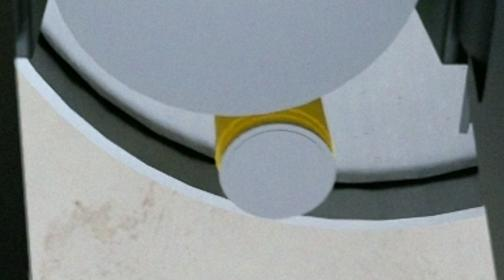

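>>> {"fn": "wait", "kwargs": {"seconds": 0, "cameras": []}}

Scene clock: 55.90 s.
left_arm: end_effector_position=(+0.5525, -0.0157, +0.3300) position_measured=151 object_status=2 end_effector_quat_wxyz=(+0.000, +1.000, +0.000, +0.000) | right_arm: end_effector_position=(+0.4618, -0.3911, +0.3316) position_measured=3 object_status=3 end_effector_quat_wxyz=(+0.724, +0.144, -0.663, -0.124)
Joint positions: left_arm=[-1.003 0.418 1.254 0 1.469 0.605] | right_arm=[0.276 0.568 1.726 0.374 2.466 -1.677]
Joint velocities: within noise
Joint torques (N m): left_arm=[-3.64 -87.14 -41.3 4.37 -0.28 -0.12] | right_arm=[-0.54 -83.1 -28.55 2.94 2.51 -0.18]
External joint torques (N m): left_arm=[3.79 3.62 -0.28 -0.06 0.24 0.12] | right_arm=[0.42 -4.61 -2.05 0.6 0.15 0.2]
Flange force (N): left_arm=[8.2 2.8 -0.2] | right_arm=[5.4 4.2 1.6]
Hand target: left_arm +0.5525, -0.0157, +0.3300; +0.000, +1.000, +0.000, +0.000 | right_arm +0.4618, -0.3911, +0.3316; +0.724, +0.144, -0.663, -0.124
Tool commands: left_gripper/position=-1.0 left_gripper/force_limit=-0.05 left_gripper/speed=-1.0 right_gripper/position=+1.0 right_gripper/force_limit=+1.0 right_gripper/speed=+1.0
Off the commanded pose: left_arm 0.000 m, 0 deg | right_arm 0.000 m, 0 deg.
No camera images: "cameras" was empty.

>>> {"fn": "wait", "kwargs": {"seconds": 0.10, "cameras": []}}

>>> {"fn": "execute_actions", "kwargs": {"cameras": ["cam_none"], "actions": [[[0,0,0.0006,0,0,0,-1,-0.05,-1,0,0,0,0,0,0,1,1,1],[-0.0001,-0.0001,0.0022,0,0,0,-1,-0.05,-1,0,0,0,0,0,0,1,1,1],[-0.0004,-0.0004,0.0048,0,0,0,-1,-0.05,-1,0,0,0,0,0,0,1,1,1],[-0.0009,-0.0009,0.0083,0,0,0,-1,-0.05,-1,0,0,0,0,0,0,1,1,1],[-0.0018,-0.0018,0.0127,0,0,0,-1,-0.05,-1,0,0,0,0,0,0,1,1,1],[-0.003,-0.0029,0.0179,0,0,0,-1,-0.05,-1,0,0,0,0,0,0,1,1,1],[-0.0045,-0.0044,0.0237,0,0,0,-1,-0.05,-1,0,0,0,0,0,0,1,1,1],[-0.0065,-0.0062,0.0301,0,0,0,-1,-0.05,-1,0,0,0,0,0,0,1,1,1],[-0.0089,-0.0084,0.0371,0,0,0,-1,-0.05,-1,0,0,0,0,0,0,1,1,1],[-0.0117,-0.0109,0.0445,0,0,0,-1,-0.05,-1,0,0,0,0,0,0,1,1,1],[-0.0149,-0.0137,0.0523,0,0,0,-1,-0.05,-1,0,0,0,0,0,0,1,1,1],[-0.0185,-0.0166,0.0604,0,0,0,-1,-0.05,-1,0,0,0,0,0,0,1,1,1],[-0.0225,-0.0197,0.0688,0,0,0,-1,-0.05,-1,0,0,0,0,0,0,1,1,1],[-0.0267,-0.0228,0.0773,0,0,0,-1,-0.05,-1,0,0,0,0,0,0,1,1,1],[-0.031,-0.0259,0.0859,0,0,0,-1,-0.05,-1,0,0,0,0,0,0,1,1,1]],[[-0.0045,-0.003,0.0086,0,0,0,-1,-0.05,-1,0,0,0,0,0,0,1,1,1],[-0.009,-0.006,0.0171,0,0,0,-1,-0.05,-1,0,0,0,0,0,0,1,1,1],[-0.0136,-0.0088,0.0254,0,0,0,-1,-0.05,-1,0,0,0,0,0,0,1,1,1],[-0.0183,-0.0115,0.0335,0,0,0,-1,-0.05,-1,0,0,0,0,0,0,1,1,1],[-0.023,-0.0141,0.0413,0,0,0,-1,-0.05,-1,0,0,0,0,0,0,1,1,1],[-0.0278,-0.0165,0.0488,0,0,0,-1,-0.05,-1,0,0,0,0,0,0,1,1,1],[-0.0327,-0.0189,0.0557,0,0,0,-1,-0.05,-1,0,0,0,0,0,0,1,1,1],[-0.0376,-0.0212,0.0622,0,0,0,-1,-0.05,-1,0,0,0,0,0,0,1,1,1],[-0.0426,-0.0233,0.068,0,0,0,-1,-0.05,-1,0,0,0,0,0,0,1,1,1],[-0.0476,-0.0253,0.0731,0,0,0,-1,-0.05,-1,0,0,0,0,0,0,1,1,1],[-0.0526,-0.0272,0.0775,0,0,0,-1,-0.05,-1,0,0,0,0,0,0,1,1,1],[-0.0577,-0.029,0.081,0,0,0,-1,-0.05,-1,0,0,0,0,0,0,1,1,1],[-0.0629,-0.0306,0.0837,0,0,0,-1,-0.05,-1,0,0,0,0,0,0,1,1,1],[-0.068,-0.0321,0.0853,0,0,0,-1,-0.05,-1,0,0,0,0,0,0,1,1,1],[-0.0733,-0.0335,0.0859,0,0,0,-1,-0.05,-1,0,0,0,0,0,0,1,1,1]],[[-0.0053,-0.0013,0.0003,0,0,0,-1,-0.05,-1,0,0,0,0,0,0,1,1,1],[-0.0105,-0.0024,0.0009,0,0,0,-1,-0.05,-1,0,0,0,0,0,0,1,1,1],[-0.0158,-0.0035,0.0021,0,0,0,-1,-0.05,-1,0,0,0,0,0,0,1,1,1],[-0.0211,-0.0044,0.0035,0,0,0,-1,-0.05,-1,0,0,0,0,0,0,1,1,1],[-0.0265,-0.0052,0.005,0,0,0,-1,-0.05,-1,0,0,0,0,0,0,1,1,1],[-0.0319,-0.0058,0.0066,0,0,0,-1,-0.05,-1,0,0,0,0,0,0,1,1,1],[-0.0372,-0.0063,0.0084,0,0,0,-1,-0.05,-1,0,0,0,0,0,0,1,1,1],[-0.0426,-0.0067,0.0101,0,0,0,-1,-0.05,-1,0,0,0,0,0,0,1,1,1],[-0.048,-0.007,0.0116,0,0,0,-1,-0.05,-1,0,0,0,0,0,0,1,1,1],[-0.0534,-0.0071,0.0129,0,0,0,-1,-0.05,-1,0,0,0,0,0,0,1,1,1],[-0.0588,-0.0071,0.0141,0,0,0,-1,-0.05,-1,0,0,0,0,0,0,1,1,1],[-0.0642,-0.007,0.0147,0,0,0,-1,-0.05,-1,0,0,0,0,0,0,1,1,1],[-0.0696,-0.0068,0.015,0,0,0,-1,-0.05,-1,0,0,0,0,0,0,1,1,1],[-0.075,-0.0064,0.015,0,0,0,-1,-0.05,-1,0,0,0,0,0,0,1,1,1],[-0.0804,-0.0059,0.015,0,0,0,-1,-0.05,-1,0,0,0,0,0,0,1,1,1]],[[-0.0054,0.0006,0,0,0,0,-1,-0.05,-1,0,0,0,0,0,0,1,1,1],[-0.0107,0.0014,0,0,0,0,-1,-0.05,-1,0,0,0,0,0,0,1,1,1],[-0.016,0.0023,0,0,0,0,-1,-0.05,-1,0,0,0,0,0,0,1,1,1],[-0.0213,0.0033,0,0,0,0,-1,-0.05,-1,0,0,0,0,0,0,1,1,1],[-0.0266,0.0044,0,0,0,0,-1,-0.05,-1,0,0,0,0,0,0,1,1,1],[-0.0319,0.0057,0,0,0,0,-1,-0.05,-1,0,0,0,0,0,0,1,1,1],[-0.0371,0.0071,0,0,0,0,-1,-0.05,-1,0,0,0,0,0,0,1,1,1],[-0.0423,0.0086,0,0,0,0,-1,-0.05,-1,0,0,0,0,0,0,1,1,1],[-0.0474,0.0102,0,0,0,0,-1,-0.05,-1,0,0,0,0,0,0,1,1,1],[-0.0525,0.0119,-0.0006,0,0,0,-1,-0.05,-1,0,0,0,0,0,0,1,1,1],[-0.0576,0.0138,-0.0023,0,0,0,-1,-0.05,-1,0,0,0,0,0,0,1,1,1],[-0.0626,0.0158,-0.0051,0,0,0,-1,-0.05,-1,0,0,0,0,0,0,1,1,1],[-0.0676,0.0179,-0.0088,0,0,0,-1,-0.05,-1,0,0,0,0,0,0,1,1,1],[-0.0725,0.0201,-0.0135,0,0,0,-1,-0.05,-1,0,0,0,0,0,0,1,1,1],[-0.0774,0.0225,-0.0189,0,0,0,-1,-0.05,-1,0,0,0,0,0,0,1,1,1]],[[-0.0048,0.0025,-0.0062,0,0,0,-1,-0.05,-1,0,0,0,0,0,0,1,1,1],[-0.0096,0.005,-0.013,0,0,0,-1,-0.05,-1,0,0,0,0,0,0,1,1,1],[-0.0142,0.0077,-0.0204,0,0,0,-1,-0.05,-1,0,0,0,0,0,0,1,1,1],[-0.0189,0.0105,-0.0282,0,0,0,-1,-0.05,-1,0,0,0,0,0,0,1,1,1],[-0.0234,0.0134,-0.0365,0,0,0,-1,-0.05,-1,0,0,0,0,0,0,1,1,1],[-0.0279,0.0164,-0.0451,0,0,0,-1,-0.05,-1,0,0,0,0,0,0,1,1,1],[-0.0323,0.0195,-0.0539,0,0,0,-1,-0.05,-1,0,0,0,0,0,0,1,1,1],[-0.0367,0.0228,-0.0629,0,0,0,-1,-0.05,-1,0,0,0,0,0,0,1,1,1],[-0.0409,0.0261,-0.072,0,0,0,-1,-0.05,-1,0,0,0,0,0,0,1,1,1],[-0.0451,0.0295,-0.081,0,0,0,-1,-0.05,-1,0,0,0,0,0,0,1,1,1],[-0.0492,0.033,-0.09,0,0,0,-1,-0.05,-1,0,0,0,0,0,0,1,1,1],[-0.0532,0.0366,-0.0988,0,0,0,-1,-0.05,-1,0,0,0,0,0,0,1,1,1],[-0.0571,0.0404,-0.1074,0,0,0,-1,-0.05,-1,0,0,0,0,0,0,1,1,1],[-0.0609,0.0442,-0.1157,0,0,0,-1,-0.05,-1,0,0,0,0,0,0,1,1,1],[-0.0647,0.048,-0.1236,0,0,0,-1,-0.05,-1,0,0,0,0,0,0,1,1,1]],[[-0.0037,0.0039,-0.0074,0,0,0,-1,-0.05,-1,0,0,0,0,0,0,1,1,1],[-0.0073,0.0077,-0.0142,0,0,0,-1,-0.05,-1,0,0,0,0,0,0,1,1,1],[-0.0107,0.0114,-0.0204,0,0,0,-1,-0.05,-1,0,0,0,0,0,0,1,1,1],[-0.0139,0.0148,-0.0258,0,0,0,-1,-0.05,-1,0,0,0,0,0,0,1,1,1],[-0.0168,0.0179,-0.0304,0,0,0,-1,-0.05,-1,0,0,0,0,0,0,1,1,1],[-0.0193,0.0206,-0.0342,0,0,0,-1,-0.05,-1,0,0,0,0,0,0,1,1,1],[-0.0216,0.023,-0.0369,0,0,0,-1,-0.05,-1,0,0,0,0,0,0,1,1,1],[-0.0234,0.0249,-0.0387,0,0,0,-1,-0.05,-1,0,0,0,0,0,0,1,1,1],[-0.0249,0.0265,-0.0393,0,0,0,-1,-0.05,-1,0,0,0,0,0,0,1,1,1],[-0.026,0.0277,-0.0393,0,0,0,-1,-0.05,-1,0,0,0,0,0,0,1,1,1],[-0.0268,0.0286,-0.0393,0,0,0,-1,-0.05,-1,0,0,0,0,0,0,1,1,1],[-0.0273,0.0291,-0.0393,0,0,0,-1,-0.05,-1,0,0,0,0,0,0,1,1,1],[-0.0276,0.0294,-0.0393,0,0,0,-1,-0.05,-1,0,0,0,0,0,0,1,1,1],[-0.0277,0.0295,-0.0393,0,0,0,-1,-0.05,-1,0,0,0,0,0,0,1,1,1],[-0.0277,0.0295,-0.0393,0,0,0,-1,-0.05,-1,0,0,0,0,0,0,1,1,1]]]}}

Scene clock: 57.67 s.
left_arm: end_effector_position=(+0.5525, -0.0157, +0.3300) position_measured=151 object_status=2 end_effector_quat_wxyz=(+0.000, +1.000, +0.000, +0.000) | right_arm: end_effector_position=(+0.4618, -0.3911, +0.3316) position_measured=3 object_status=3 end_effector_quat_wxyz=(+0.724, +0.144, -0.663, -0.124)
Joint positions: left_arm=[-1.003 0.418 1.254 0 1.469 0.605] | right_arm=[0.276 0.568 1.726 0.374 2.466 -1.677]
Joint velocities: within noise
Joint torques (N m): left_arm=[-3.71 -87.42 -41.62 4.34 -0.3 -0.09] | right_arm=[-0.62 -83.23 -28.49 2.93 2.51 -0.15]
External joint torques (N m): left_arm=[3.56 4.09 0.04 -0.05 0.26 0.09] | right_arm=[0.64 -4.83 -2.16 0.62 0.16 0.17]
Flange force (N): left_arm=[7.9 3.0 0.3] | right_arm=[5.6 4.5 1.7]
Hand target: left_arm +0.5525, -0.0157, +0.3300; +0.000, +1.000, +0.000, +0.000 | right_arm +0.4618, -0.3911, +0.3316; +0.724, +0.144, -0.663, -0.124
Tool commands: left_gripper/position=-1.0 left_gripper/force_limit=-0.05 left_gripper/speed=-1.0 right_gripper/position=+1.0 right_gripper/force_limit=+1.0 right_gripper/speed=+1.0
Off the commanded pose: left_arm 0.000 m, 0 deg | right_arm 0.000 m, 0 deg.
wait: 0.10 s; at rest from the start
No camera images: "cameras" was empty.

"cameras": "cam_none" is not a camera of this episode; this episode's cameras are cam_high, cam_left_wrist, cam_right_wrist. No action ran.

>>> {"fn": "move", "kwargs": {"target": [0, -0.0003, 0.1833, 0, 0, 0, -1, -0.05, -1, 0, 0, 0, 0, 0, 0, 1, 1, 1], "speed": 0.25, "cameras": ["cam_high", "cam_left_wrist"]}}

Scene clock: 58.77 s.
left_arm: end_effector_position=(+0.5526, -0.0155, +0.2201) position_measured=151 object_status=2 end_effector_quat_wxyz=(+0.000, +1.000, +0.000, +0.000) | right_arm: end_effector_position=(+0.4618, -0.3911, +0.3316) position_measured=3 object_status=3 end_effector_quat_wxyz=(+0.724, +0.144, -0.663, -0.124)
Joint positions: left_arm=[-1.003 0.453 1.403 0 1.285 0.605] | right_arm=[0.276 0.568 1.726 0.374 2.466 -1.677]
Joint velocities: within noise
Joint torques (N m): left_arm=[-3.87 -88.78 -39.67 4.13 -0.25 -0.09] | right_arm=[-0.69 -83.11 -28.4 2.94 2.47 -0.2]
External joint torques (N m): left_arm=[3.99 3.85 -0.37 0.02 0.21 0.09] | right_arm=[0.58 -4.4 -2.23 0.61 0.19 0.22]
Flange force (N): left_arm=[8.4 2.8 1.0] | right_arm=[5.3 4.5 1.0]
Hand target: left_arm +0.5525, -0.0155, +0.2200; +0.000, +1.000, +0.000, +0.000 | right_arm +0.4618, -0.3911, +0.3316; +0.724, +0.144, -0.663, -0.124
Off the commanded pose: left_arm 0.000 m, 0 deg | right_arm 0.000 m, 0 deg.
move: done
camera_calibration:
cam_left_wrist: T_world_to_cam=[[0.0281204, -0.999595, 0.00439907, -0.0256922], [-0.941962, -0.0250258, 0.334785, 0.451214], [-0.334539, -0.0135581, -0.942284, 0.536491], [0, 0, 0, 1]] pos_world=[0.605226, -0.007116, 0.35458]
Images, in order (width x height): cam_high 896x504, cam_left_wrist 896x504.

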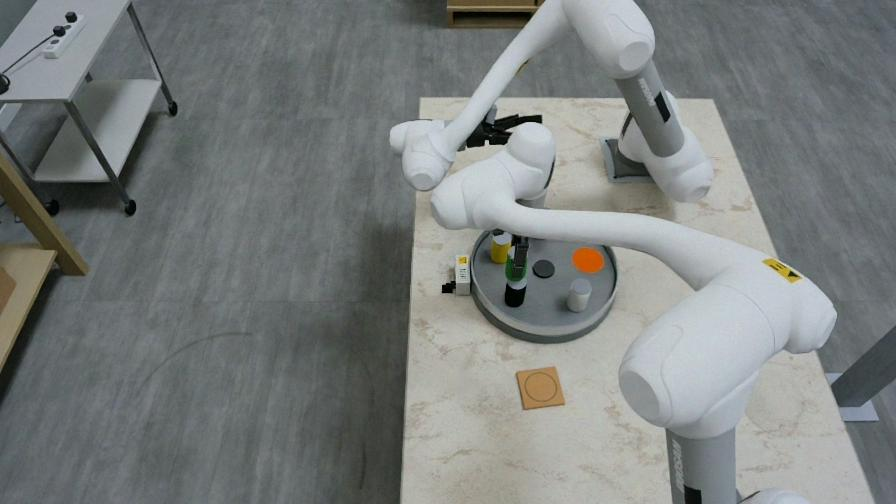

